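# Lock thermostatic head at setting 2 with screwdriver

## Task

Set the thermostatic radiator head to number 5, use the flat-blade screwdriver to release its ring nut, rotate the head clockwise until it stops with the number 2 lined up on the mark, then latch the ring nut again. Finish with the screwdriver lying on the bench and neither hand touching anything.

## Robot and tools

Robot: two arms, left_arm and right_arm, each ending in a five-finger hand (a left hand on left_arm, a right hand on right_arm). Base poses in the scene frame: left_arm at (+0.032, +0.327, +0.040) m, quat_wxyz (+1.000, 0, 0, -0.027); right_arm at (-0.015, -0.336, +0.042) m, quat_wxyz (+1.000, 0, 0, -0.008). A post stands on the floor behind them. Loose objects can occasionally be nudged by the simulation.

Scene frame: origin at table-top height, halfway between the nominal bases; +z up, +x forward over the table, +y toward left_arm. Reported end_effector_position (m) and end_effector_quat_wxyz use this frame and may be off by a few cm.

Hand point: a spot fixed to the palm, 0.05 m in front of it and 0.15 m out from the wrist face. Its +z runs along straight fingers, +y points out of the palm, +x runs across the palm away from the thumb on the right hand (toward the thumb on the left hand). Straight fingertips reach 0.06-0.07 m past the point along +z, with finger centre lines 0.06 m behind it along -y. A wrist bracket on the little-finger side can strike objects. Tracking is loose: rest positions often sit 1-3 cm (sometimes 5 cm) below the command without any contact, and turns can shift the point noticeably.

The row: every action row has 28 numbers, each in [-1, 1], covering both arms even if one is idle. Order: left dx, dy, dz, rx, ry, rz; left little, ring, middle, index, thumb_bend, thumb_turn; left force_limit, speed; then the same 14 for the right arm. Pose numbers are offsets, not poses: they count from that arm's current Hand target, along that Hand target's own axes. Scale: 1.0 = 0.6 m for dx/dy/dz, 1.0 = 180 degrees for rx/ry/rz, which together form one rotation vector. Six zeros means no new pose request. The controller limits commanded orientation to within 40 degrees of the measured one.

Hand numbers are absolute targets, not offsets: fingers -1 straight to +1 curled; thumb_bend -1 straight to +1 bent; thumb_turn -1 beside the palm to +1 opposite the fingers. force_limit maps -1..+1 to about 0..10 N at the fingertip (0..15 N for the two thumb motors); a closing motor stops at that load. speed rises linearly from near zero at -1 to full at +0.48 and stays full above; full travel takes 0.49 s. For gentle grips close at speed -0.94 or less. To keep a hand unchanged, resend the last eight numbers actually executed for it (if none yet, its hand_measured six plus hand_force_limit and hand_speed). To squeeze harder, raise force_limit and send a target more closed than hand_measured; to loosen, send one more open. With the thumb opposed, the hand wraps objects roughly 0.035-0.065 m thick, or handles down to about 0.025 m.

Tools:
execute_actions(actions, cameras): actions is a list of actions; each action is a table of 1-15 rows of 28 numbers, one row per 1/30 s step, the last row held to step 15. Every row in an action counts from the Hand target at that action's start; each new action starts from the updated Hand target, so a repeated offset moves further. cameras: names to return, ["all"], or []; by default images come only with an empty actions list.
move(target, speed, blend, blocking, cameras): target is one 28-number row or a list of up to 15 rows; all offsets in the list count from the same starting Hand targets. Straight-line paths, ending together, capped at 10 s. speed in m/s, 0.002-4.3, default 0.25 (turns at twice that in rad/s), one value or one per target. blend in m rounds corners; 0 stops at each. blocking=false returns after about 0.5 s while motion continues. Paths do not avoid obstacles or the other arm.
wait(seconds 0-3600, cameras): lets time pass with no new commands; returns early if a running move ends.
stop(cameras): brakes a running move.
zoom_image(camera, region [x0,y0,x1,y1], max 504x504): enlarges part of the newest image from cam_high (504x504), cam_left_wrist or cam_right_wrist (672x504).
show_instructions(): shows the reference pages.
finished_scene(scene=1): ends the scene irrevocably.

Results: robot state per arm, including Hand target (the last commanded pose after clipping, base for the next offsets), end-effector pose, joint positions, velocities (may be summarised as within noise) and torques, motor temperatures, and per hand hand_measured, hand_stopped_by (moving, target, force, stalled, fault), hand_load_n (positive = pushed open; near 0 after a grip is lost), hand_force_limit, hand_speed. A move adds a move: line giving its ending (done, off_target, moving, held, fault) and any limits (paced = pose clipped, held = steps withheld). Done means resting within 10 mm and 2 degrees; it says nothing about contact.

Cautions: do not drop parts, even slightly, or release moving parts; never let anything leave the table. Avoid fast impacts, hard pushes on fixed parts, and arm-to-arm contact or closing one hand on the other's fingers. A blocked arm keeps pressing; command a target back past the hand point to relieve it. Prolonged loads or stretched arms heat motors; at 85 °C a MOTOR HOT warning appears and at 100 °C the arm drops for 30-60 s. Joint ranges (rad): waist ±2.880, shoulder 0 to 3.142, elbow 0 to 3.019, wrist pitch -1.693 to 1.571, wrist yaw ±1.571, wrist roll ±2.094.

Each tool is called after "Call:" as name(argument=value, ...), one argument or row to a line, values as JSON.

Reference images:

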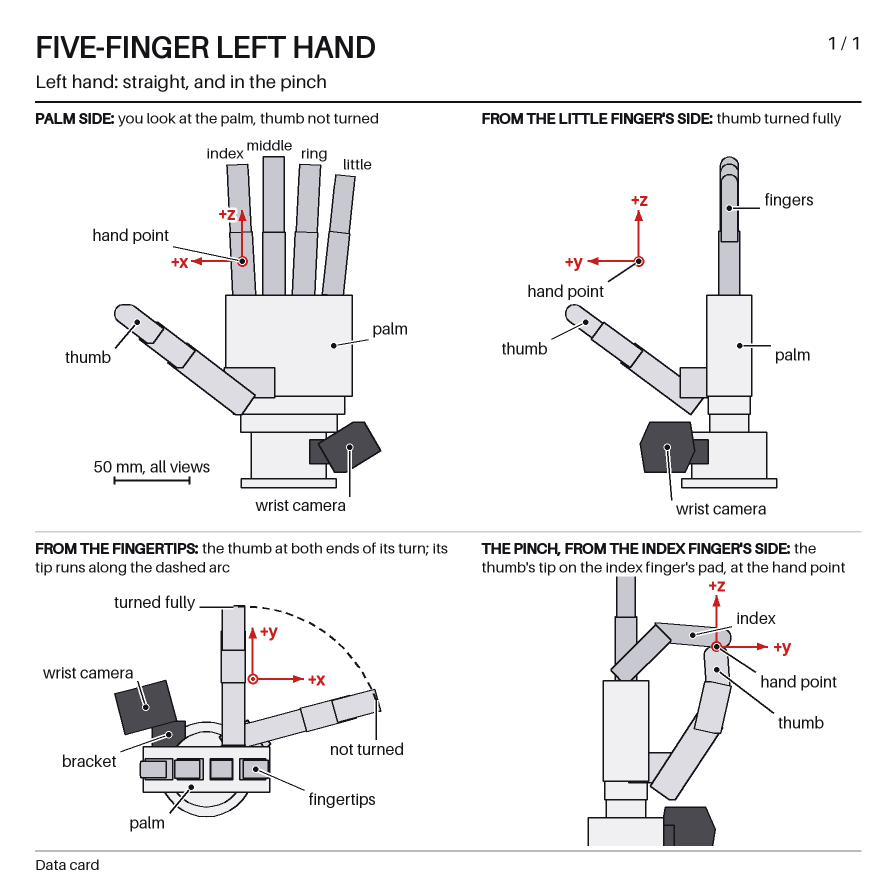

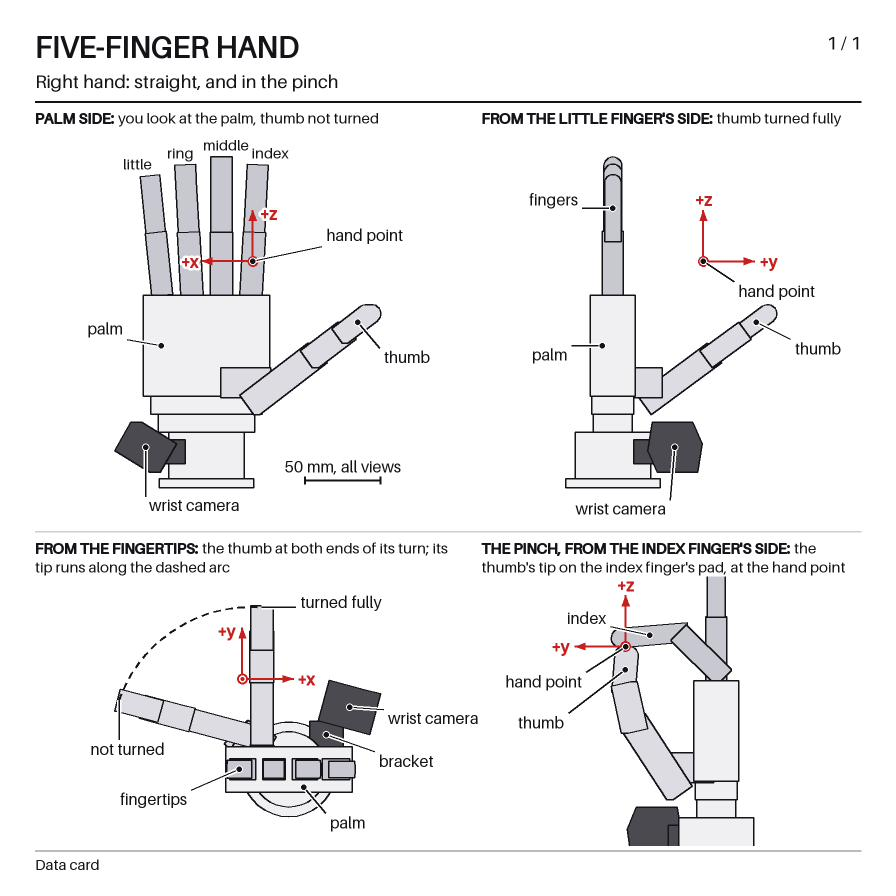

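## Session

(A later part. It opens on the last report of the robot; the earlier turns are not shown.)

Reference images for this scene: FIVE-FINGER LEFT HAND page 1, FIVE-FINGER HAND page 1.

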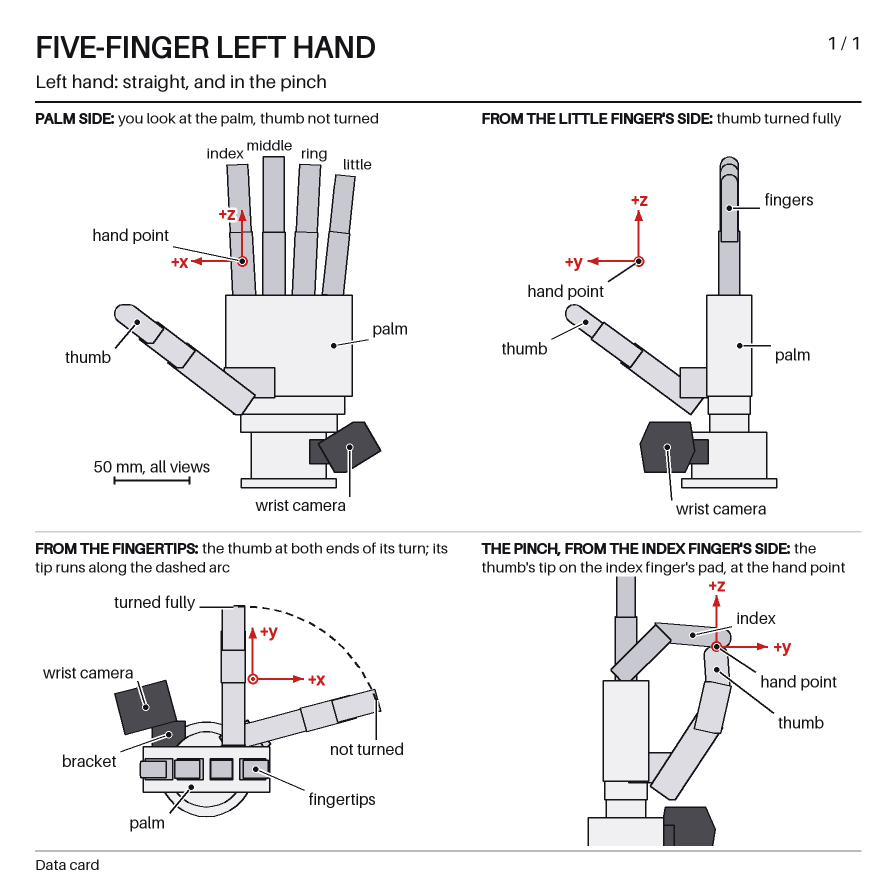

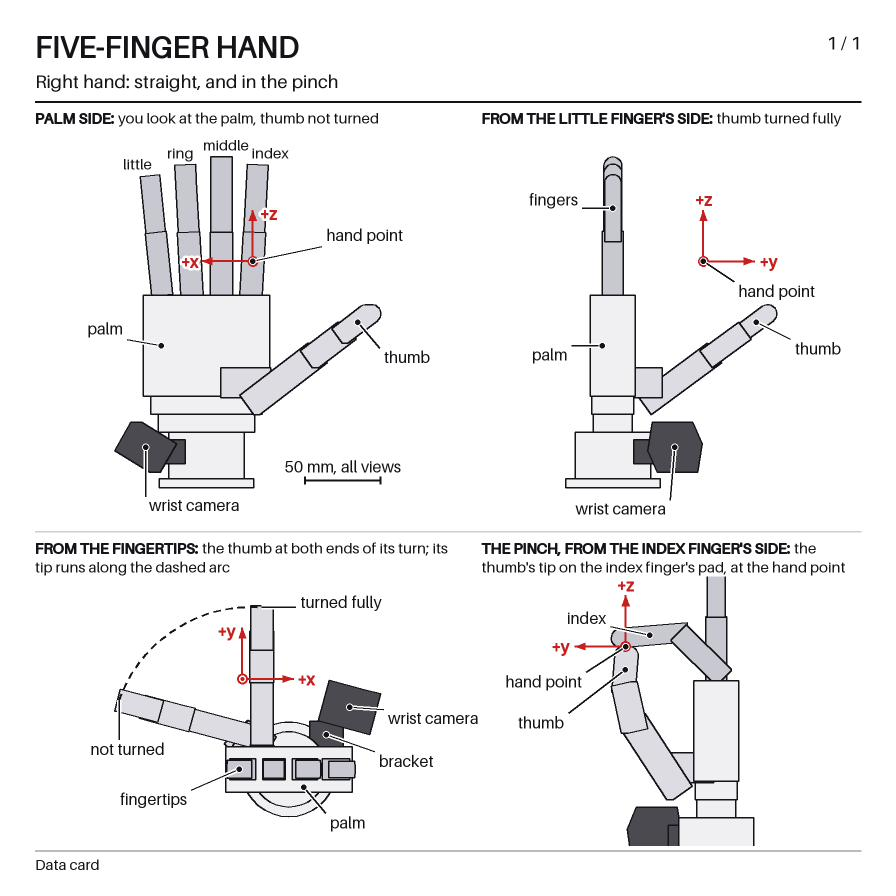

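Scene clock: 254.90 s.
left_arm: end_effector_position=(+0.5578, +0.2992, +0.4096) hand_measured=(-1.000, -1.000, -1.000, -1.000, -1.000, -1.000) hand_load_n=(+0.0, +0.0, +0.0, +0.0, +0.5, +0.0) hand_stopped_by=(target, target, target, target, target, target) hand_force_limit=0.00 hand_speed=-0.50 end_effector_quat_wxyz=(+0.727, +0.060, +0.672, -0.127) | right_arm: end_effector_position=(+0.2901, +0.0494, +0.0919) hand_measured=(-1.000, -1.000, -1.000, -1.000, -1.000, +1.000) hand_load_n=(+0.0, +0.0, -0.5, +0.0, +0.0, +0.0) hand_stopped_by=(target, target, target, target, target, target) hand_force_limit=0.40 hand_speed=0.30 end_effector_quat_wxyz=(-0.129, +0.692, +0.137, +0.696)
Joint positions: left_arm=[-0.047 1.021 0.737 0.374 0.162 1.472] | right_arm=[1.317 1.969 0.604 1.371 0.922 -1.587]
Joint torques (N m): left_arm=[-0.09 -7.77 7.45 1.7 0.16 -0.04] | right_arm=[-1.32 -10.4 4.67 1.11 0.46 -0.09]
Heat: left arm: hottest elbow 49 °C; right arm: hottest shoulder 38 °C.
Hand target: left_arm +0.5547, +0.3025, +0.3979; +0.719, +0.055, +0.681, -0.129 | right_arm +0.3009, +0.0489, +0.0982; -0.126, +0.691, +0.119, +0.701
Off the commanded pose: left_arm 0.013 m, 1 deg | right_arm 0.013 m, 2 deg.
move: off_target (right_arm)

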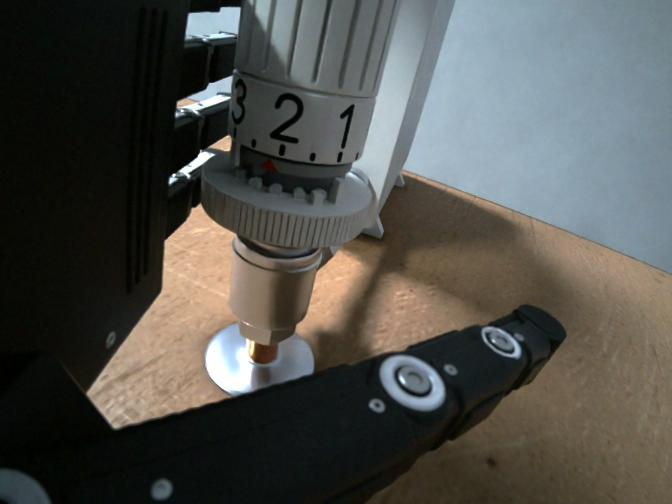

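Call:
move(
  target=[0,0,0,0,0,0,-1,-1,-1,-1,-1,-1,0,-0.5,0.0,0.0,0.06,0,0,0,-1,-1,-1,-1,-1,1,0.4,0.3],
  speed=0.06,
  cameras=["cam_right_wrist"],
)

Call:
zoom_image(
  camera="cam_right_wrist",
  region=[160, 120, 400, 300],
)

Scene clock: 256.10 s.
left_arm: end_effector_position=(+0.5578, +0.2992, +0.4096) hand_measured=(-1.000, -1.000, -1.000, -1.000, -1.000, -1.000) hand_load_n=(+0.0, +0.0, +0.0, +0.0, +0.0, +0.0) hand_stopped_by=(target, target, target, target, target, target) hand_force_limit=0.00 hand_speed=-0.50 end_effector_quat_wxyz=(+0.727, +0.060, +0.672, -0.127) | right_arm: end_effector_position=(+0.3217, +0.0627, +0.0988) hand_measured=(-1.000, -1.000, -1.000, -1.000, -1.000, +1.000) hand_load_n=(+0.0, +0.0, +0.0, +0.0, +0.0, +0.0) hand_stopped_by=(target, target, target, target, target, target) hand_force_limit=0.40 hand_speed=0.30 end_effector_quat_wxyz=(-0.135, +0.690, +0.132, +0.698)
Joint positions: left_arm=[-0.047 1.021 0.737 0.374 0.162 1.472] | right_arm=[1.25 1.969 0.662 1.325 0.854 -1.583]
Joint torques (N m): left_arm=[-0.03 -7.77 7.41 1.69 0.15 -0.04] | right_arm=[-2.02 -9.29 5.67 0.87 0.4 -0.13]
Heat: left arm: hottest elbow 49 °C; right arm: hottest shoulder 38 °C.
Hand target: left_arm +0.5547, +0.3025, +0.3979; +0.719, +0.055, +0.681, -0.129 | right_arm +0.3347, +0.0612, +0.0988; -0.126, +0.691, +0.119, +0.701
Off the commanded pose: left_arm 0.013 m, 1 deg | right_arm 0.013 m, 2 deg.
move: off_target (right_arm)

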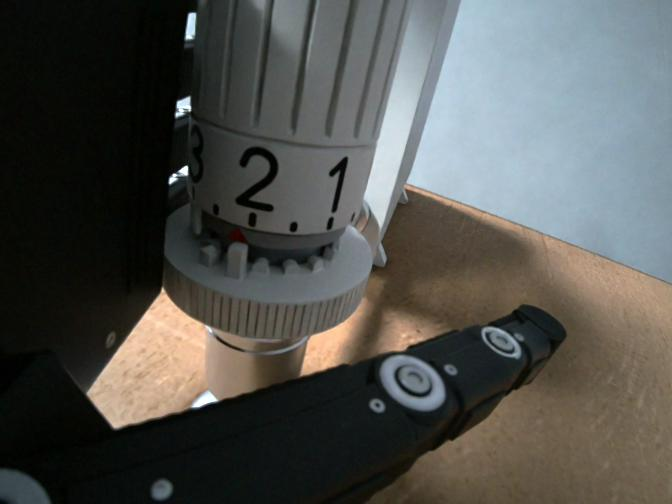

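Scaled by 2.100 from the camera's image (finer frame: 960x720).

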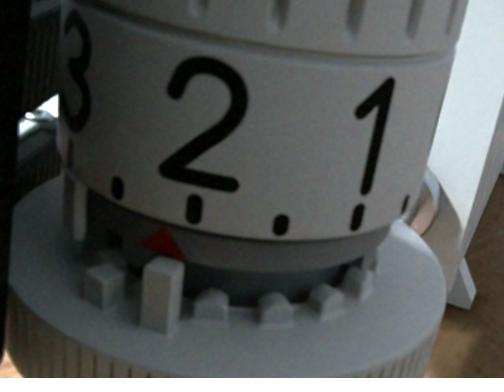

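Call:
move(
  target=[
    [0,0,0,0,0,0,-1,-1,-1,-1,-1,-1,0,-0.5,0.0,-0.028,0.0,0,0,0,-1,-1,-1,-1,-1,1,0.4,0.3],
    [0,0,0,0,0,0,-1,-1,-1,-1,-1,-1,0,-0.5,-0.008,-0.028,-0.075,0,0,0,-1,-1,-1,-1,-1,1,0.4,0.3],
    [0,0,0,0,0,0,-1,-1,-1,-1,-1,-1,0,-0.5,-0.008,-0.002,-0.075,0,0,0,-1,-1,-1,-1,-1,1,0.4,0.3],
  ],
  speed=0.08,
  cameras=["cam_right_wrist"],
)

Call:
zoom_image(
  camera="cam_right_wrist",
  region=[180, 100, 420, 280],
)

Scene clock: 258.73 s.
left_arm: end_effector_position=(+0.5578, +0.2992, +0.4096) hand_measured=(-1.000, -1.000, -1.000, -1.000, -1.000, -1.000) hand_load_n=(+0.0, +0.0, +0.0, +0.0, +0.0, +0.0) hand_stopped_by=(target, target, target, target, target, target) hand_force_limit=0.00 hand_speed=-0.50 end_effector_quat_wxyz=(+0.727, +0.060, +0.672, -0.127) | right_arm: end_effector_position=(+0.2899, +0.0512, +0.0922) hand_measured=(-1.000, -1.000, -1.000, -1.000, -1.000, +1.000) hand_load_n=(+0.0, +0.0, +0.0, +0.0, +0.0, +0.5) hand_stopped_by=(target, target, target, target, target, target) hand_force_limit=0.40 hand_speed=0.30 end_effector_quat_wxyz=(-0.126, +0.693, +0.123, +0.700)
Joint positions: left_arm=[-0.047 1.021 0.737 0.374 0.162 1.472] | right_arm=[1.323 1.978 0.622 1.375 0.954 -1.583]
Joint torques (N m): left_arm=[-0.15 -7.71 7.42 1.69 0.16 -0.04] | right_arm=[0.67 -10.17 2.82 1.68 0.01 -0.11]
Heat: left arm: hottest elbow 49 °C; right arm: hottest shoulder 38 °C.
Hand target: left_arm +0.5547, +0.3025, +0.3979; +0.719, +0.055, +0.681, -0.129 | right_arm +0.2921, +0.0470, +0.0932; -0.126, +0.691, +0.119, +0.701
Off the commanded pose: left_arm 0.013 m, 1 deg | right_arm 0.005 m, 0 deg.
move: done

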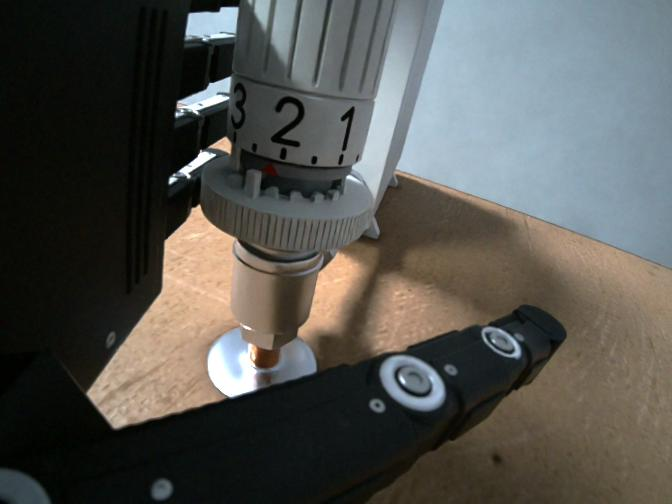

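Scaled by 2.100 from the camera's image (finer frame: 960x720).

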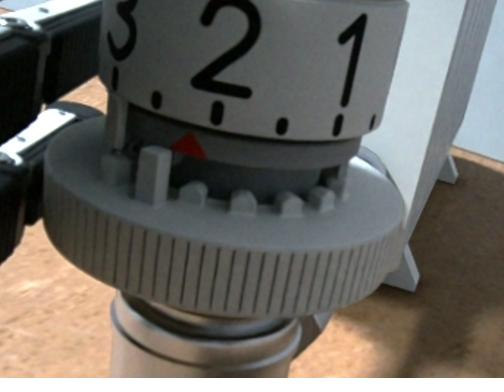

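Call:
move(
  target=[0,0,0,0,0,0,-1,-1,-1,-1,-1,-1,0,-0.5,0.0,0.006,0.03,0,0,0,-1,-1,-1,-1,-1,1,0.4,0.3],
  speed=0.05,
  cameras=["cam_right_wrist"],
)

Call:
zoom_image(
  camera="cam_right_wrist",
  region=[180, 100, 420, 280],
)

Scene clock: 259.63 s.
left_arm: end_effector_position=(+0.5578, +0.2992, +0.4096) hand_measured=(-1.000, -1.000, -1.000, -1.000, -1.000, -1.000) hand_load_n=(+0.0, +0.0, +0.0, +0.0, +0.0, +0.0) hand_stopped_by=(target, target, target, target, target, target) hand_force_limit=0.00 hand_speed=-0.50 end_effector_quat_wxyz=(+0.727, +0.060, +0.672, -0.127) | right_arm: end_effector_position=(+0.2994, +0.0539, +0.0924) hand_measured=(-1.000, -1.000, -1.000, -1.000, -1.000, +1.000) hand_load_n=(+0.0, +0.0, +0.0, +0.0, +0.0, +0.0) hand_stopped_by=(target, target, target, target, target, target) hand_force_limit=0.40 hand_speed=0.30 end_effector_quat_wxyz=(-0.135, +0.691, +0.132, +0.698)
Joint positions: left_arm=[-0.047 1.021 0.737 0.374 0.162 1.472] | right_arm=[1.296 1.978 0.622 1.375 0.9 -1.583]
Joint torques (N m): left_arm=[-0.15 -7.71 7.42 1.72 0.15 -0.03] | right_arm=[-1.96 -10.29 4.51 1.25 0.4 -0.09]
Heat: left arm: hottest elbow 49 °C; right arm: hottest shoulder 38 °C.
Hand target: left_arm +0.5547, +0.3025, +0.3979; +0.719, +0.055, +0.681, -0.129 | right_arm +0.3103, +0.0497, +0.0935; -0.126, +0.691, +0.119, +0.701
Off the commanded pose: left_arm 0.013 m, 1 deg | right_arm 0.012 m, 2 deg.
move: off_target (right_arm)

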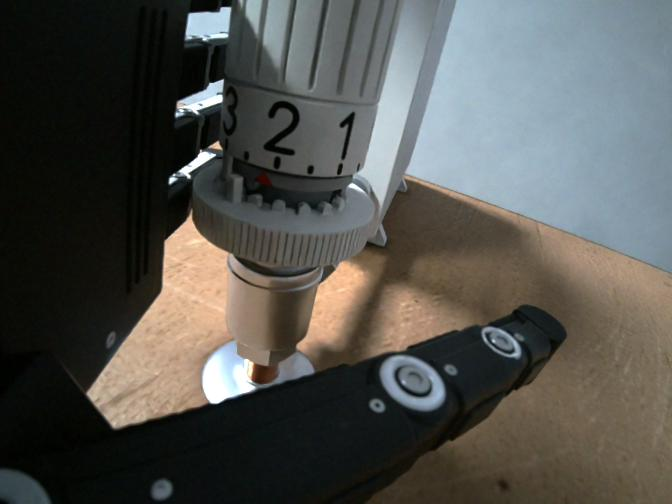

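Scaled by 2.100 from the camera's image (finer frame: 960x720).

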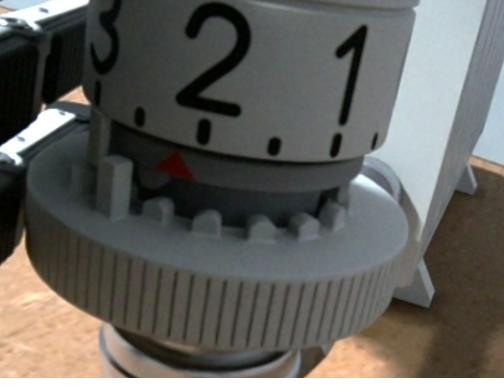

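Call:
move(
  target=[0,0,0,0,0,0,-1,-1,-1,-1,-1,-1,0,-0.5,0.0,0.006,0.02,0,0,0,-1,-1,-1,-1,-1,1,0.4,0.3],
  speed=0.05,
  cameras=["cam_right_wrist"],
)

Call:
zoom_image(
  camera="cam_right_wrist",
  region=[170, 100, 410, 280],
)

Scene clock: 260.47 s.
left_arm: end_effector_position=(+0.5578, +0.2992, +0.4096) hand_measured=(-1.000, -1.000, -1.000, -1.000, -1.000, -1.000) hand_load_n=(+0.0, +0.0, +0.0, +0.0, +0.0, +0.0) hand_stopped_by=(target, target, target, target, target, target) hand_force_limit=0.00 hand_speed=-0.50 end_effector_quat_wxyz=(+0.727, +0.060, +0.672, -0.127) | right_arm: end_effector_position=(+0.3073, +0.0566, +0.0931) hand_measured=(-1.000, -1.000, -1.000, -1.000, -1.000, +1.000) hand_load_n=(+0.0, +0.0, +0.0, +0.0, +0.0, +0.0) hand_stopped_by=(target, target, target, target, target, target) hand_force_limit=0.40 hand_speed=0.30 end_effector_quat_wxyz=(-0.140, +0.689, +0.136, +0.698)
Joint positions: left_arm=[-0.047 1.021 0.737 0.374 0.162 1.472] | right_arm=[1.276 1.978 0.629 1.368 0.868 -1.583]
Joint torques (N m): left_arm=[-0.09 -7.71 7.41 1.7 0.15 -0.04] | right_arm=[-2.61 -9.41 4.94 0.85 0.56 -0.1]
Heat: left arm: hottest elbow 49 °C; right arm: hottest shoulder 38 °C.
Hand target: left_arm +0.5547, +0.3025, +0.3979; +0.719, +0.055, +0.681, -0.129 | right_arm +0.3228, +0.0504, +0.0937; -0.126, +0.691, +0.119, +0.701
Off the commanded pose: left_arm 0.013 m, 1 deg | right_arm 0.017 m, 3 deg.
move: off_target (right_arm)

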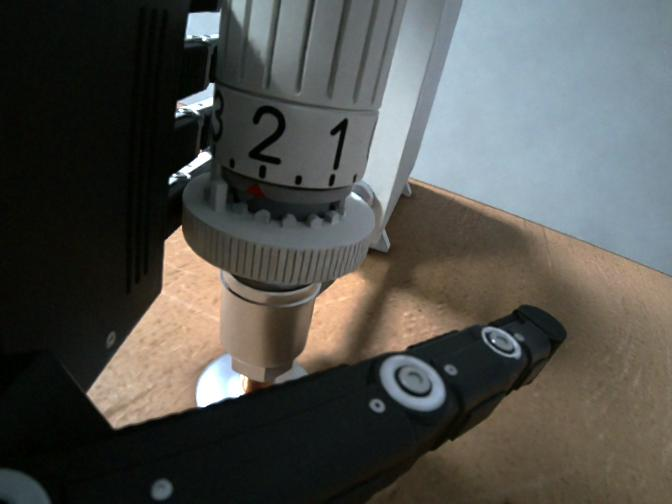

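Scaled by 2.100 from the camera's image (finer frame: 960x720).

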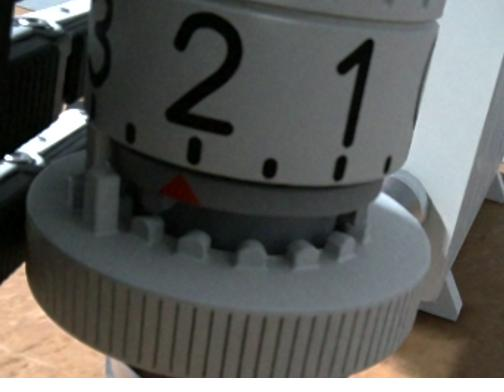

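Call:
move(
  target=[0,0,0,0,0,0,-1,-1,-1,-1,-1,-1,0,-0.5,0.0,0.0,0.007,0,0,0,-1,-1,-1,-1,-1,1,0.4,0.3],
  speed=0.03,
  cameras=["cam_right_wrist"],
)

Call:
zoom_image(
  camera="cam_right_wrist",
  region=[180, 100, 340, 220],
)

Scene clock: 261.17 s.
left_arm: end_effector_position=(+0.5578, +0.2992, +0.4096) hand_measured=(-1.000, -1.000, -1.000, -1.000, -1.000, -1.000) hand_load_n=(+0.0, +0.0, +0.0, +0.0, +0.0, +0.0) hand_stopped_by=(target, target, target, target, target, target) hand_force_limit=0.00 hand_speed=-0.50 end_effector_quat_wxyz=(+0.727, +0.060, +0.672, -0.127) | right_arm: end_effector_position=(+0.3112, +0.0582, +0.0939) hand_measured=(-1.000, -1.000, -1.000, -1.000, -1.000, +1.000) hand_load_n=(+0.0, +0.0, +0.0, +0.0, +0.0, +0.5) hand_stopped_by=(target, target, target, target, target, target) hand_force_limit=0.40 hand_speed=0.30 end_effector_quat_wxyz=(-0.140, +0.689, +0.136, +0.698)
Joint positions: left_arm=[-0.047 1.021 0.737 0.374 0.162 1.472] | right_arm=[1.268 1.978 0.636 1.362 0.86 -1.583]
Joint torques (N m): left_arm=[-0.03 -7.65 7.41 1.69 0.15 -0.03] | right_arm=[-2.02 -8.53 5.04 1.02 0.58 -0.11]
Heat: left arm: hottest elbow 49 °C; right arm: hottest shoulder 39 °C.
Hand target: left_arm +0.5547, +0.3025, +0.3979; +0.719, +0.055, +0.681, -0.129 | right_arm +0.3267, +0.0519, +0.0938; -0.126, +0.691, +0.119, +0.701
Off the commanded pose: left_arm 0.013 m, 1 deg | right_arm 0.017 m, 3 deg.
move: off_target (right_arm)

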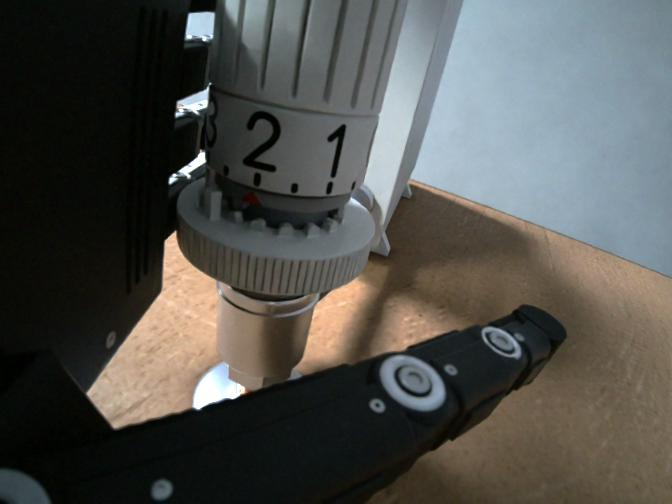

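Scaled by 3.150 from the camera's image (finer frame: 960x720).

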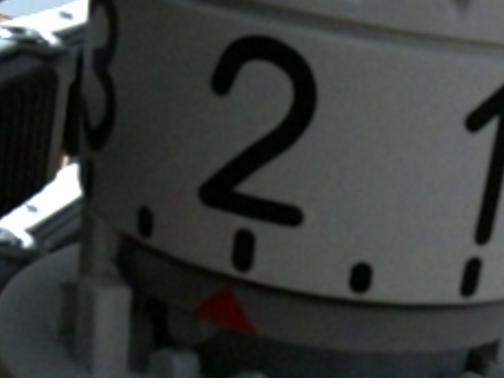

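Call:
move(
  target=[0,0,0,0,0,0,-1,-1,-1,-1,-1,-1,0,-0.5,0.0,0.004,0.012,0,0,0,-1,-1,-1,-1,-1,1,0.4,0.3],
  speed=0.03,
  cameras=["cam_right_wrist"],
)

Call:
zoom_image(
  camera="cam_right_wrist",
  region=[180, 100, 340, 220],
)

Scene clock: 261.93 s.
left_arm: end_effector_position=(+0.5578, +0.2992, +0.4096) hand_measured=(-1.000, -1.000, -1.000, -1.000, -1.000, -1.000) hand_load_n=(-0.5, +0.0, +0.0, +0.0, +0.0, +0.0) hand_stopped_by=(target, target, target, target, target, target) hand_force_limit=0.00 hand_speed=-0.50 end_effector_quat_wxyz=(+0.727, +0.060, +0.672, -0.127) | right_arm: end_effector_position=(+0.3175, +0.0605, +0.0951) hand_measured=(-1.000, -1.000, -1.000, -1.000, -1.000, +1.000) hand_load_n=(+0.0, +0.0, +0.0, +0.0, +0.0, +0.0) hand_stopped_by=(target, target, target, target, target, target) hand_force_limit=0.40 hand_speed=0.30 end_effector_quat_wxyz=(-0.143, +0.688, +0.136, +0.698)
Joint positions: left_arm=[-0.047 1.021 0.737 0.374 0.162 1.472] | right_arm=[1.254 1.978 0.645 1.356 0.841 -1.581]
Joint torques (N m): left_arm=[-0.15 -7.71 7.46 1.69 0.16 -0.04] | right_arm=[-3.02 -9.7 4.97 0.83 0.61 -0.07]
Heat: left arm: hottest elbow 49 °C; right arm: hottest shoulder 39 °C.
Hand target: left_arm +0.5547, +0.3025, +0.3979; +0.719, +0.055, +0.681, -0.129 | right_arm +0.3343, +0.0521, +0.0938; -0.126, +0.691, +0.119, +0.701
Off the commanded pose: left_arm 0.013 m, 1 deg | right_arm 0.019 m, 3 deg.
move: off_target (right_arm)

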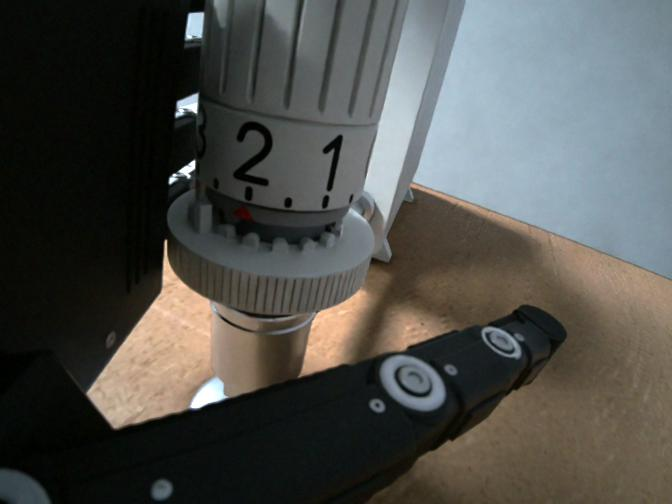

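Scaled by 3.150 from the camera's image (finer frame: 960x720).

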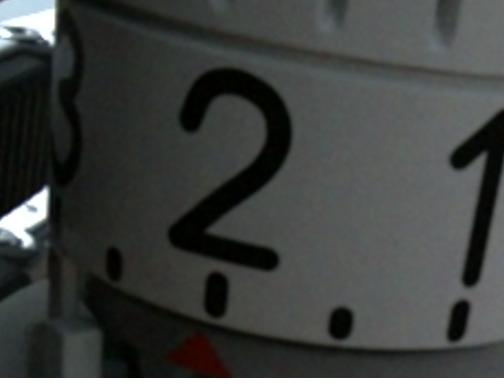

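Call:
move(
  target=[
    [0,0,0,0,0,0,-1,-1,-1,-1,-1,-1,0,-0.5,0.0,-0.03,0.0,0,0,0,-1,-1,-1,-1,-1,1,0.4,0.3],
    [0,0,0,0,0,0,-1,-1,-1,-1,-1,-1,0,-0.5,0.06,-0.0745,-0.093,-0.072,0,0,-1,-1,-1,-1,-1,1,0.4,0.3],
  ],
  speed=0.12,
  blend=0.01,
  cameras=["cam_right_wrist"],
)

Call:
zoom_image(
  camera="cam_right_wrist",
  region=[220, 180, 420, 330],
)

Scene clock: 264.00 s.
left_arm: end_effector_position=(+0.5578, +0.2992, +0.4096) hand_measured=(-1.000, -1.000, -1.000, -1.000, -1.000, -1.000) hand_load_n=(+0.0, +0.0, +0.0, +0.0, +0.0, +0.0) hand_stopped_by=(target, target, target, target, target, target) hand_force_limit=0.00 hand_speed=-0.50 end_effector_quat_wxyz=(+0.727, +0.060, +0.672, -0.127) | right_arm: end_effector_position=(+0.2656, +0.0621, +0.1159) hand_measured=(-1.000, -1.000, -1.000, -1.000, -1.000, +1.000) hand_load_n=(+0.0, +0.0, +0.0, +0.0, +0.0, +0.5) hand_stopped_by=(target, target, target, target, target, target) hand_force_limit=0.40 hand_speed=0.30 end_effector_quat_wxyz=(-0.037, +0.705, +0.050, +0.707)
Joint positions: left_arm=[-0.047 1.021 0.737 0.374 0.162 1.472] | right_arm=[1.403 1.95 0.762 1.195 1.266 -1.596]
Joint torques (N m): left_arm=[-0.09 -7.82 7.41 1.72 0.16 -0.04] | right_arm=[1.26 -12.81 6.98 0.77 0.24 -0.15]
Heat: left arm: hottest elbow 49 °C; right arm: hottest shoulder 39 °C.
Hand target: left_arm +0.5547, +0.3025, +0.3979; +0.719, +0.055, +0.681, -0.129 | right_arm +0.2661, +0.0746, +0.1292; -0.047, +0.701, +0.039, +0.710
Off the commanded pose: left_arm 0.013 m, 1 deg | right_arm 0.018 m, 2 deg.
move: off_target (right_arm); blend cut to 0.009 m at target 1

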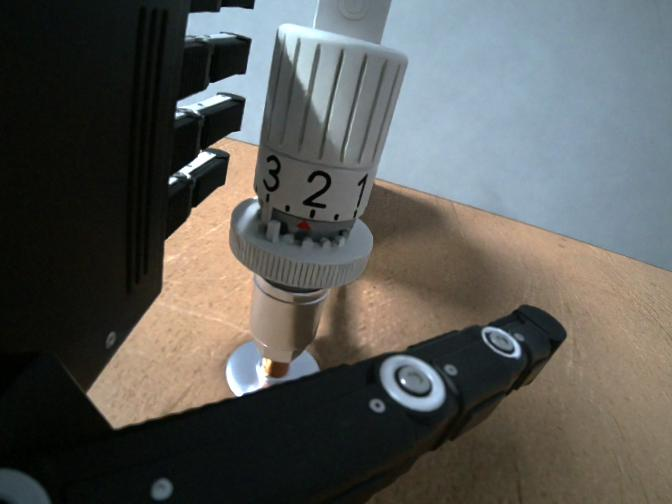

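Scaled by 2.520 from the camera's image (finer frame: 960x720).

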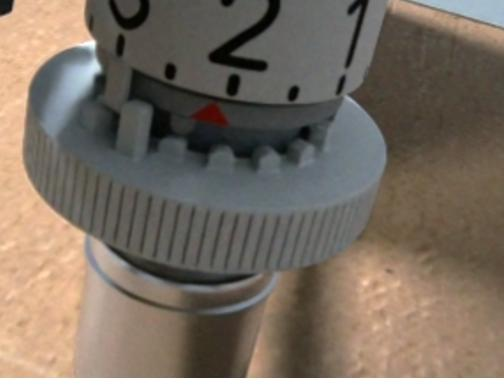

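Call:
move(
  target=[
    [0,0,0,0,0,0,-1,-1,-1,-1,-1,-1,0,-0.5,0.0217,0.0012,0.0223,0.072,0,0,-1,-1,-1,-1,-1,1,0.4,0.3],
    [0,0,0,0,0,0,-1,-1,-1,-1,-1,-1,0,-0.5,0.0217,0.059,0.0302,0.072,0,0,-1,-1,-1,-1,-1,1,0.4,0.3],
  ],
  speed=0.08,
  cameras=["cam_right_wrist"],
)

Call:
zoom_image(
  camera="cam_right_wrist",
  region=[140, 200, 380, 380],
)

Scene clock: 267.23 s.
left_arm: end_effector_position=(+0.5578, +0.2992, +0.4096) hand_measured=(-1.000, -1.000, -1.000, -1.000, -1.000, -1.000) hand_load_n=(+0.0, +0.0, +0.0, +0.0, +0.0, +0.5) hand_stopped_by=(target, target, target, target, target, target) hand_force_limit=0.00 hand_speed=-0.50 end_effector_quat_wxyz=(+0.727, +0.060, +0.672, -0.127) | right_arm: end_effector_position=(+0.2864, +0.0450, +0.1360) hand_measured=(-1.000, -1.000, -1.000, -1.000, -1.000, +1.000) hand_load_n=(+0.0, +0.0, +0.0, +0.0, +0.0, +0.0) hand_stopped_by=(target, target, target, target, target, target) hand_force_limit=0.40 hand_speed=0.30 end_effector_quat_wxyz=(-0.117, +0.694, +0.131, +0.698)
Joint positions: left_arm=[-0.047 1.021 0.737 0.374 0.162 1.472] | right_arm=[1.328 1.813 0.592 1.226 0.96 -1.595]
Joint torques (N m): left_arm=[-0.09 -7.71 7.42 1.68 0.15 -0.04] | right_arm=[-0.38 -9.93 4 2.13 -0.05 0.03]
Heat: left arm: hottest elbow 49 °C; right arm: hottest shoulder 39 °C.
Hand target: left_arm +0.5547, +0.3025, +0.3979; +0.719, +0.055, +0.681, -0.129 | right_arm +0.2883, +0.0416, +0.1422; -0.126, +0.691, +0.119, +0.701
Off the commanded pose: left_arm 0.013 m, 1 deg | right_arm 0.007 m, 2 deg.
move: done

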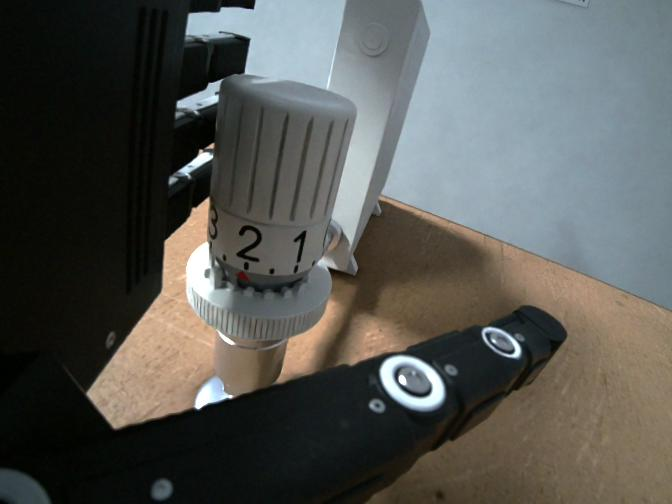

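Scaled by 2.100 from the camera's image (finer frame: 960x720).

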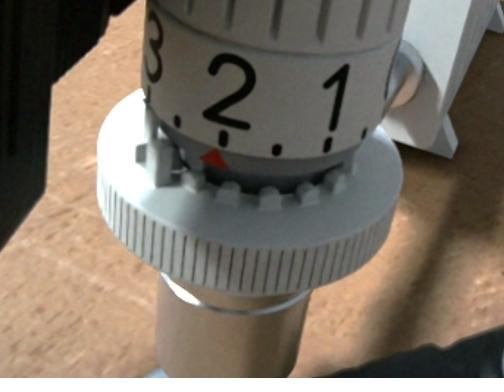

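Call:
move(
  target=[0,0,0,0,0,0,-1,-1,-1,-1,-1,-1,0,-0.5,0.0,0.006,0.02,0,0,0,-1,-1,-1,-1,-1,1,0.4,0.3],
  speed=0.04,
  cameras=["cam_right_wrist"],
)

Call:
zoom_image(
  camera="cam_right_wrist",
  region=[140, 200, 380, 380],
)

Scene clock: 268.50 s.
left_arm: end_effector_position=(+0.5578, +0.2992, +0.4096) hand_measured=(-1.000, -1.000, -1.000, -1.000, -1.000, -1.000) hand_load_n=(+0.0, +0.0, +0.0, +0.0, +0.0, +0.0) hand_stopped_by=(target, target, target, target, target, target) hand_force_limit=0.00 hand_speed=-0.50 end_effector_quat_wxyz=(+0.727, +0.060, +0.672, -0.127) | right_arm: end_effector_position=(+0.2940, +0.0457, +0.1360) hand_measured=(-1.000, -1.000, -1.000, -1.000, -1.000, +1.000) hand_load_n=(+0.0, +0.0, +0.0, +0.0, +0.0, +0.5) hand_stopped_by=(target, target, target, target, target, target) hand_force_limit=0.40 hand_speed=0.30 end_effector_quat_wxyz=(-0.122, +0.693, +0.136, +0.697)
Joint positions: left_arm=[-0.047 1.021 0.737 0.374 0.162 1.472] | right_arm=[1.307 1.813 0.592 1.226 0.924 -1.594]
Joint torques (N m): left_arm=[-0.15 -7.71 7.39 1.69 0.15 -0.04] | right_arm=[-0.67 -10.58 4.81 1.51 0.15 0.02]
Heat: left arm: hottest elbow 49 °C; right arm: hottest shoulder 39 °C.
Hand target: left_arm +0.5547, +0.3025, +0.3979; +0.719, +0.055, +0.681, -0.129 | right_arm +0.3007, +0.0423, +0.1423; -0.126, +0.691, +0.119, +0.701
Off the commanded pose: left_arm 0.013 m, 1 deg | right_arm 0.010 m, 2 deg.
move: done

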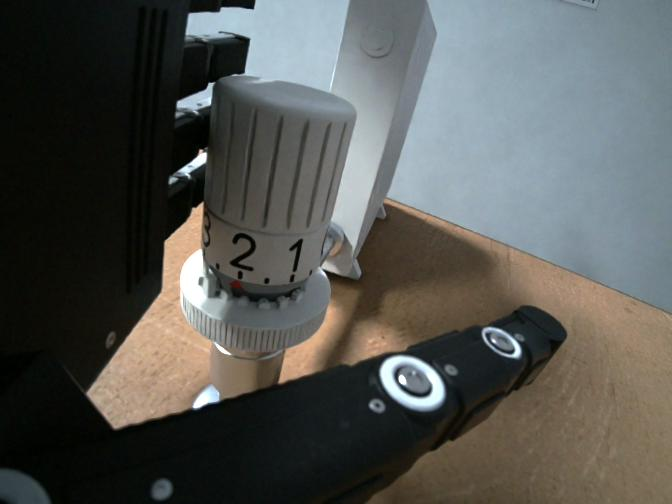

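Scaled by 2.100 from the camera's image (finer frame: 960x720).

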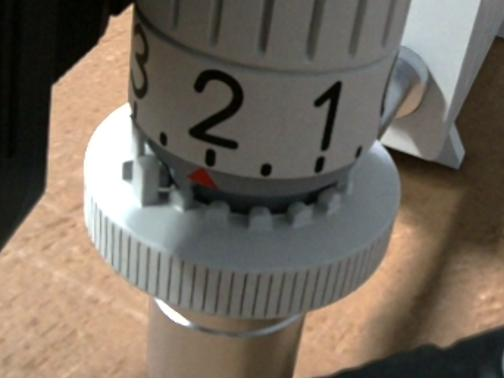

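Call:
move(
  target=[0,0,0,0,0,0,-1,-1,-1,-1,-1,-1,0,-0.5,0.0,0.01,0.02,0,0,0,-1,-1,-1,-1,-1,1,0.4,0.3],
  speed=0.04,
  cameras=["cam_right_wrist"],
)

Call:
zoom_image(
  camera="cam_right_wrist",
  region=[140, 200, 380, 380],
)

Scene clock: 269.37 s.
left_arm: end_effector_position=(+0.5578, +0.2992, +0.4096) hand_measured=(-1.000, -1.000, -1.000, -1.000, -1.000, -1.000) hand_load_n=(+0.0, +0.0, +0.0, +0.0, +0.0, +0.0) hand_stopped_by=(target, target, target, target, target, target) hand_force_limit=0.00 hand_speed=-0.50 end_effector_quat_wxyz=(+0.727, +0.060, +0.672, -0.127) | right_arm: end_effector_position=(+0.3010, +0.0480, +0.1360) hand_measured=(-1.000, -1.000, -1.000, -1.000, -1.000, +1.000) hand_load_n=(+0.0, +0.0, +0.0, +0.0, +0.0, +0.0) hand_stopped_by=(target, target, target, target, target, target) hand_force_limit=0.40 hand_speed=0.30 end_effector_quat_wxyz=(-0.130, +0.691, +0.143, +0.696)
Joint positions: left_arm=[-0.047 1.021 0.737 0.374 0.162 1.472] | right_arm=[1.287 1.813 0.592 1.226 0.882 -1.594]
Joint torques (N m): left_arm=[-0.15 -7.77 7.42 1.72 0.16 -0.04] | right_arm=[-2.2 -9.7 5.08 1.32 0.57 0.07]
Heat: left arm: hottest elbow 49 °C; right arm: hottest shoulder 39 °C.
Hand target: left_arm +0.5547, +0.3025, +0.3979; +0.719, +0.055, +0.681, -0.129 | right_arm +0.3141, +0.0408, +0.1424; -0.126, +0.691, +0.119, +0.701
Off the commanded pose: left_arm 0.013 m, 1 deg | right_arm 0.016 m, 3 deg.
move: off_target (right_arm)

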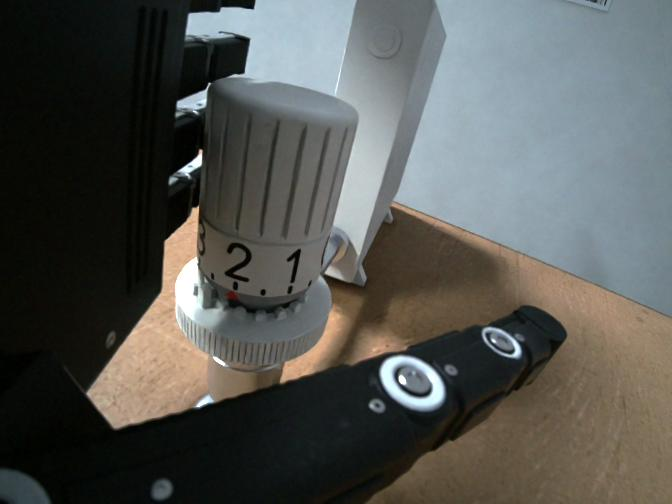

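Scaled by 2.100 from the camera's image (finer frame: 960x720).

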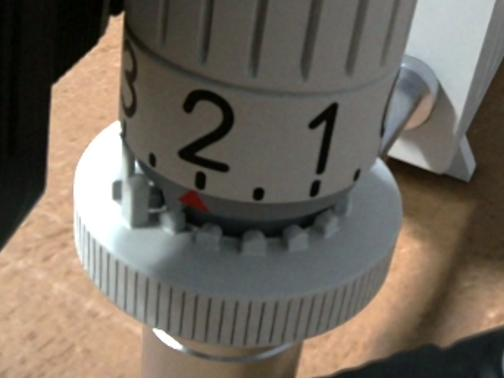

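Call:
move(
  target=[0,0,0,0,0,0,-1,-1,-1,-1,-1,-1,0,-0.5,0.0,0.01,0.025,0,0,0,-1,-1,-1,-1,-1,1,0.4,0.3],
  speed=0.04,
  cameras=["cam_right_wrist"],
)

Call:
zoom_image(
  camera="cam_right_wrist",
  region=[140, 200, 380, 380],
)

Scene clock: 270.33 s.
left_arm: end_effector_position=(+0.5578, +0.2992, +0.4096) hand_measured=(-1.000, -1.000, -1.000, -1.000, -1.000, -1.000) hand_load_n=(+0.0, +0.0, +0.0, +0.0, +0.0, +0.0) hand_stopped_by=(target, target, target, target, target, target) hand_force_limit=0.00 hand_speed=-0.50 end_effector_quat_wxyz=(+0.727, +0.060, +0.672, -0.127) | right_arm: end_effector_position=(+0.3097, +0.0506, +0.1363) hand_measured=(-1.000, -1.000, -1.000, -1.000, -1.000, +1.000) hand_load_n=(+0.0, +0.0, +0.0, +0.0, +0.0, +0.5) hand_stopped_by=(target, target, target, target, target, target) hand_force_limit=0.40 hand_speed=0.30 end_effector_quat_wxyz=(-0.139, +0.689, +0.152, +0.695)
Joint positions: left_arm=[-0.047 1.021 0.737 0.374 0.162 1.472] | right_arm=[1.262 1.813 0.593 1.225 0.833 -1.594]
Joint torques (N m): left_arm=[-0.15 -7.71 7.43 1.7 0.15 -0.04] | right_arm=[-3.31 -9.47 6.17 1.05 0.96 0.05]
Heat: left arm: hottest elbow 49 °C; right arm: hottest shoulder 39 °C.
Hand target: left_arm +0.5547, +0.3025, +0.3979; +0.719, +0.055, +0.681, -0.129 | right_arm +0.3303, +0.0402, +0.1427; -0.126, +0.691, +0.119, +0.701
Off the commanded pose: left_arm 0.013 m, 1 deg | right_arm 0.024 m, 4 deg.
move: off_target (right_arm)

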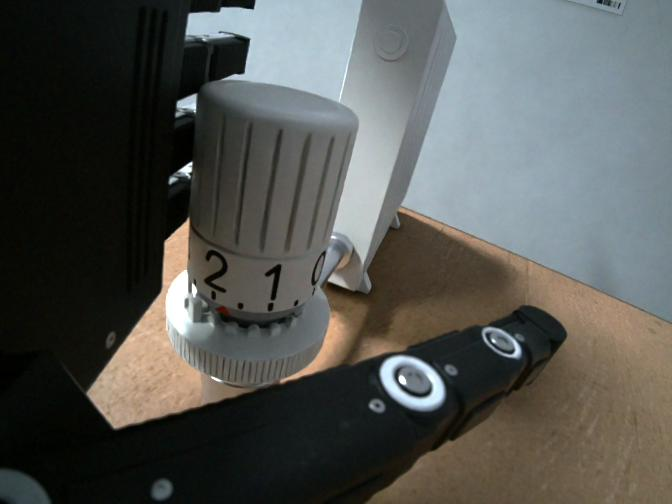

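Scaled by 2.100 from the camera's image (finer frame: 960x720).

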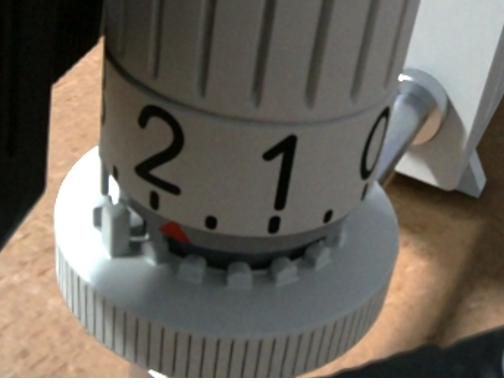

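Call:
move(
  target=[
    [0,0,0,0,0,0,-1,-1,-1,-1,-1,-1,0,-0.5,0.0,-0.0848,-0.0193,0,0,0,-1,-1,-1,-1,-1,1,0.4,0.3],
    [0,0,0,0,0,0,-1,-1,-1,-1,-1,-1,0,-0.5,-0.0745,-0.0848,-0.0608,0,0,0,-1,-1,-1,-1,-1,1,0.4,0.3],
    [0,0,0,0,0,0,-1,-1,-1,-1,-1,-1,0,-0.5,-0.0745,-0.037,-0.0648,0,0,0,-1,-1,-1,-1,-1,1,0.4,0.3],
  ],
  speed=0.1,
  blend=[0.005,0.005,0],
  cameras=["cam_right_wrist"],
)

Call:
zoom_image(
  camera="cam_right_wrist",
  region=[160, 110, 400, 290],
)

Scene clock: 272.77 s.
left_arm: end_effector_position=(+0.5578, +0.2992, +0.4096) hand_measured=(-1.000, -1.000, -1.000, -1.000, -1.000, -1.000) hand_load_n=(+0.0, +0.0, +0.0, +0.0, +0.0, +0.0) hand_stopped_by=(target, target, target, target, target, target) hand_force_limit=0.00 hand_speed=-0.50 end_effector_quat_wxyz=(+0.727, +0.060, +0.672, -0.127) | right_arm: end_effector_position=(+0.2850, +0.0520, +0.0982) hand_measured=(-1.000, -1.000, -1.000, -1.000, -1.000, +1.000) hand_load_n=(+0.0, +0.0, +0.0, +0.0, +0.0, +0.0) hand_stopped_by=(target, target, target, target, target, target) hand_force_limit=0.40 hand_speed=0.30 end_effector_quat_wxyz=(-0.125, +0.692, +0.122, +0.700)
Joint positions: left_arm=[-0.047 1.021 0.737 0.374 0.162 1.472] | right_arm=[1.336 1.96 0.619 1.362 0.969 -1.587]
Joint torques (N m): left_arm=[-0.09 -7.77 7.42 1.69 0.16 -0.04] | right_arm=[-0.5 -9.11 2.77 1.63 -0.08 -0.06]
Heat: left arm: hottest elbow 49 °C; right arm: hottest shoulder 39 °C.
Hand target: left_arm +0.5547, +0.3025, +0.3979; +0.719, +0.055, +0.681, -0.129 | right_arm +0.2867, +0.0483, +0.0975; -0.126, +0.691, +0.119, +0.701
Off the commanded pose: left_arm 0.013 m, 1 deg | right_arm 0.004 m, 0 deg.
move: done

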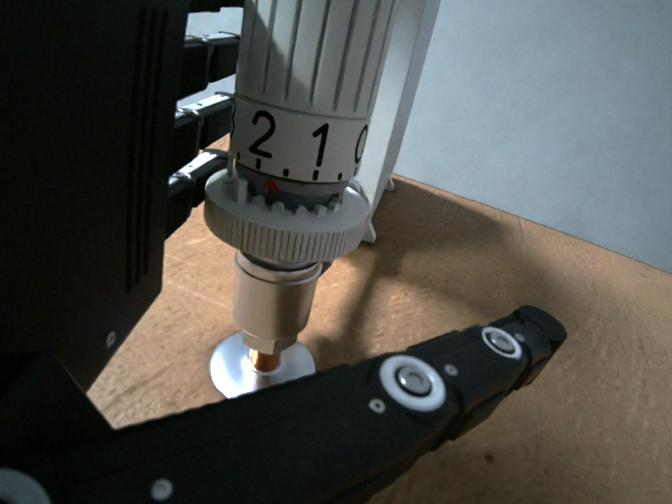

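Scaled by 2.100 from the camera's image (finer frame: 960x720).

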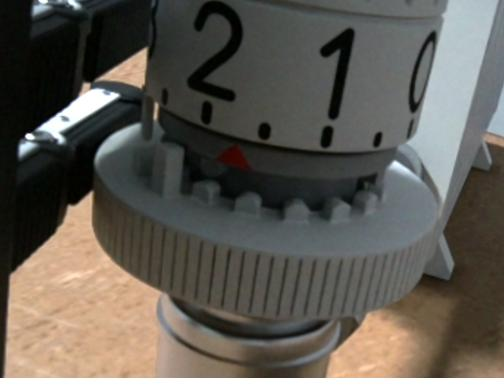

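Call:
move(
  target=[
    [0,0,0,0,0,0,-1,-1,-1,-1,-1,-1,0,-0.5,-0.012,-0.015,0,0,0,0,-1,-1,-1,-1,-1,1,0.4,0.3],
    [0,0,0,0,0,0,-1,-1,-1,-1,-1,-1,0,-0.5,-0.012,0.006,0,0,0,0,-1,-1,-1,-1,-1,1,0.4,0.3],
    [0,0,0,0,0,0,-1,-1,-1,-1,-1,-1,0,-0.5,-0.012,0.01,0.008,0,0,0,-1,-1,-1,-1,-1,1,0.4,0.3],
  ],
  speed=0.06,
  cameras=["cam_right_wrist"],
)

Call:
zoom_image(
  camera="cam_right_wrist",
  region=[160, 90, 400, 270],
)

Scene clock: 276.87 s.
left_arm: end_effector_position=(+0.5578, +0.2992, +0.4096) hand_measured=(-1.000, -1.000, -1.000, -1.000, -1.000, -1.000) hand_load_n=(+0.0, +0.0, +0.0, +0.0, +0.0, +0.0) hand_stopped_by=(target, target, target, target, target, target) hand_force_limit=0.00 hand_speed=-0.50 end_effector_quat_wxyz=(+0.727, +0.060, +0.672, -0.127) | right_arm: end_effector_position=(+0.2904, +0.0509, +0.0931) hand_measured=(-1.000, -1.000, -1.000, -1.000, -1.000, +1.000) hand_load_n=(+0.0, +0.5, +0.0, +0.0, +0.0, +0.5) hand_stopped_by=(target, target, target, target, target, target) hand_force_limit=0.40 hand_speed=0.30 end_effector_quat_wxyz=(-0.129, +0.690, +0.122, +0.701)
Joint positions: left_arm=[-0.047 1.021 0.737 0.374 0.162 1.472] | right_arm=[1.321 1.98 0.619 1.389 0.948 -1.587]
Joint torques (N m): left_arm=[-0.09 -7.77 7.41 1.7 0.16 -0.04] | right_arm=[-0.32 -9.82 2.54 1.58 0 -0.08]
Heat: left arm: hottest elbow 49 °C; right arm: hottest shoulder 39 °C.
Hand target: left_arm +0.5547, +0.3025, +0.3979; +0.719, +0.055, +0.681, -0.129 | right_arm +0.2933, +0.0444, +0.0903; -0.126, +0.691, +0.119, +0.701
Off the commanded pose: left_arm 0.013 m, 1 deg | right_arm 0.008 m, 0 deg.
move: done

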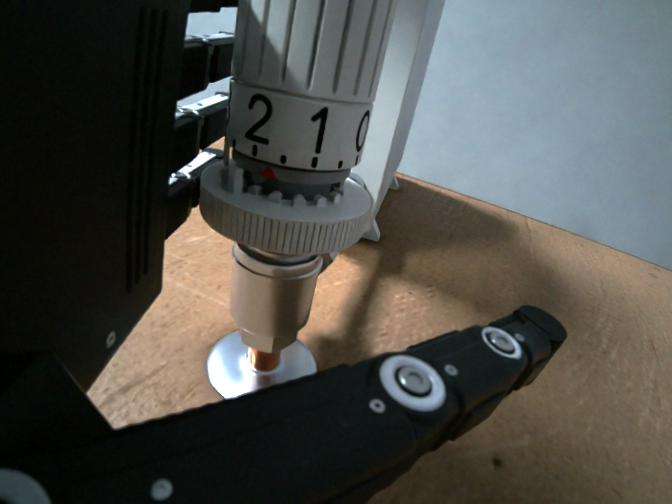

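Scaled by 2.100 from the camera's image (finer frame: 960x720).

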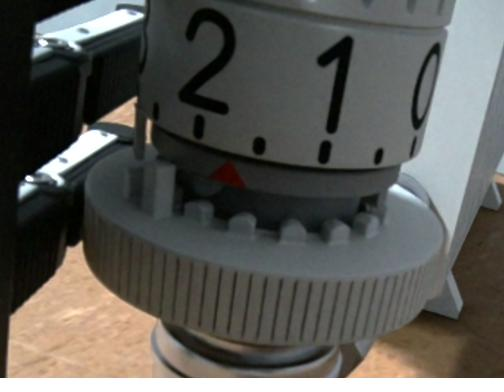

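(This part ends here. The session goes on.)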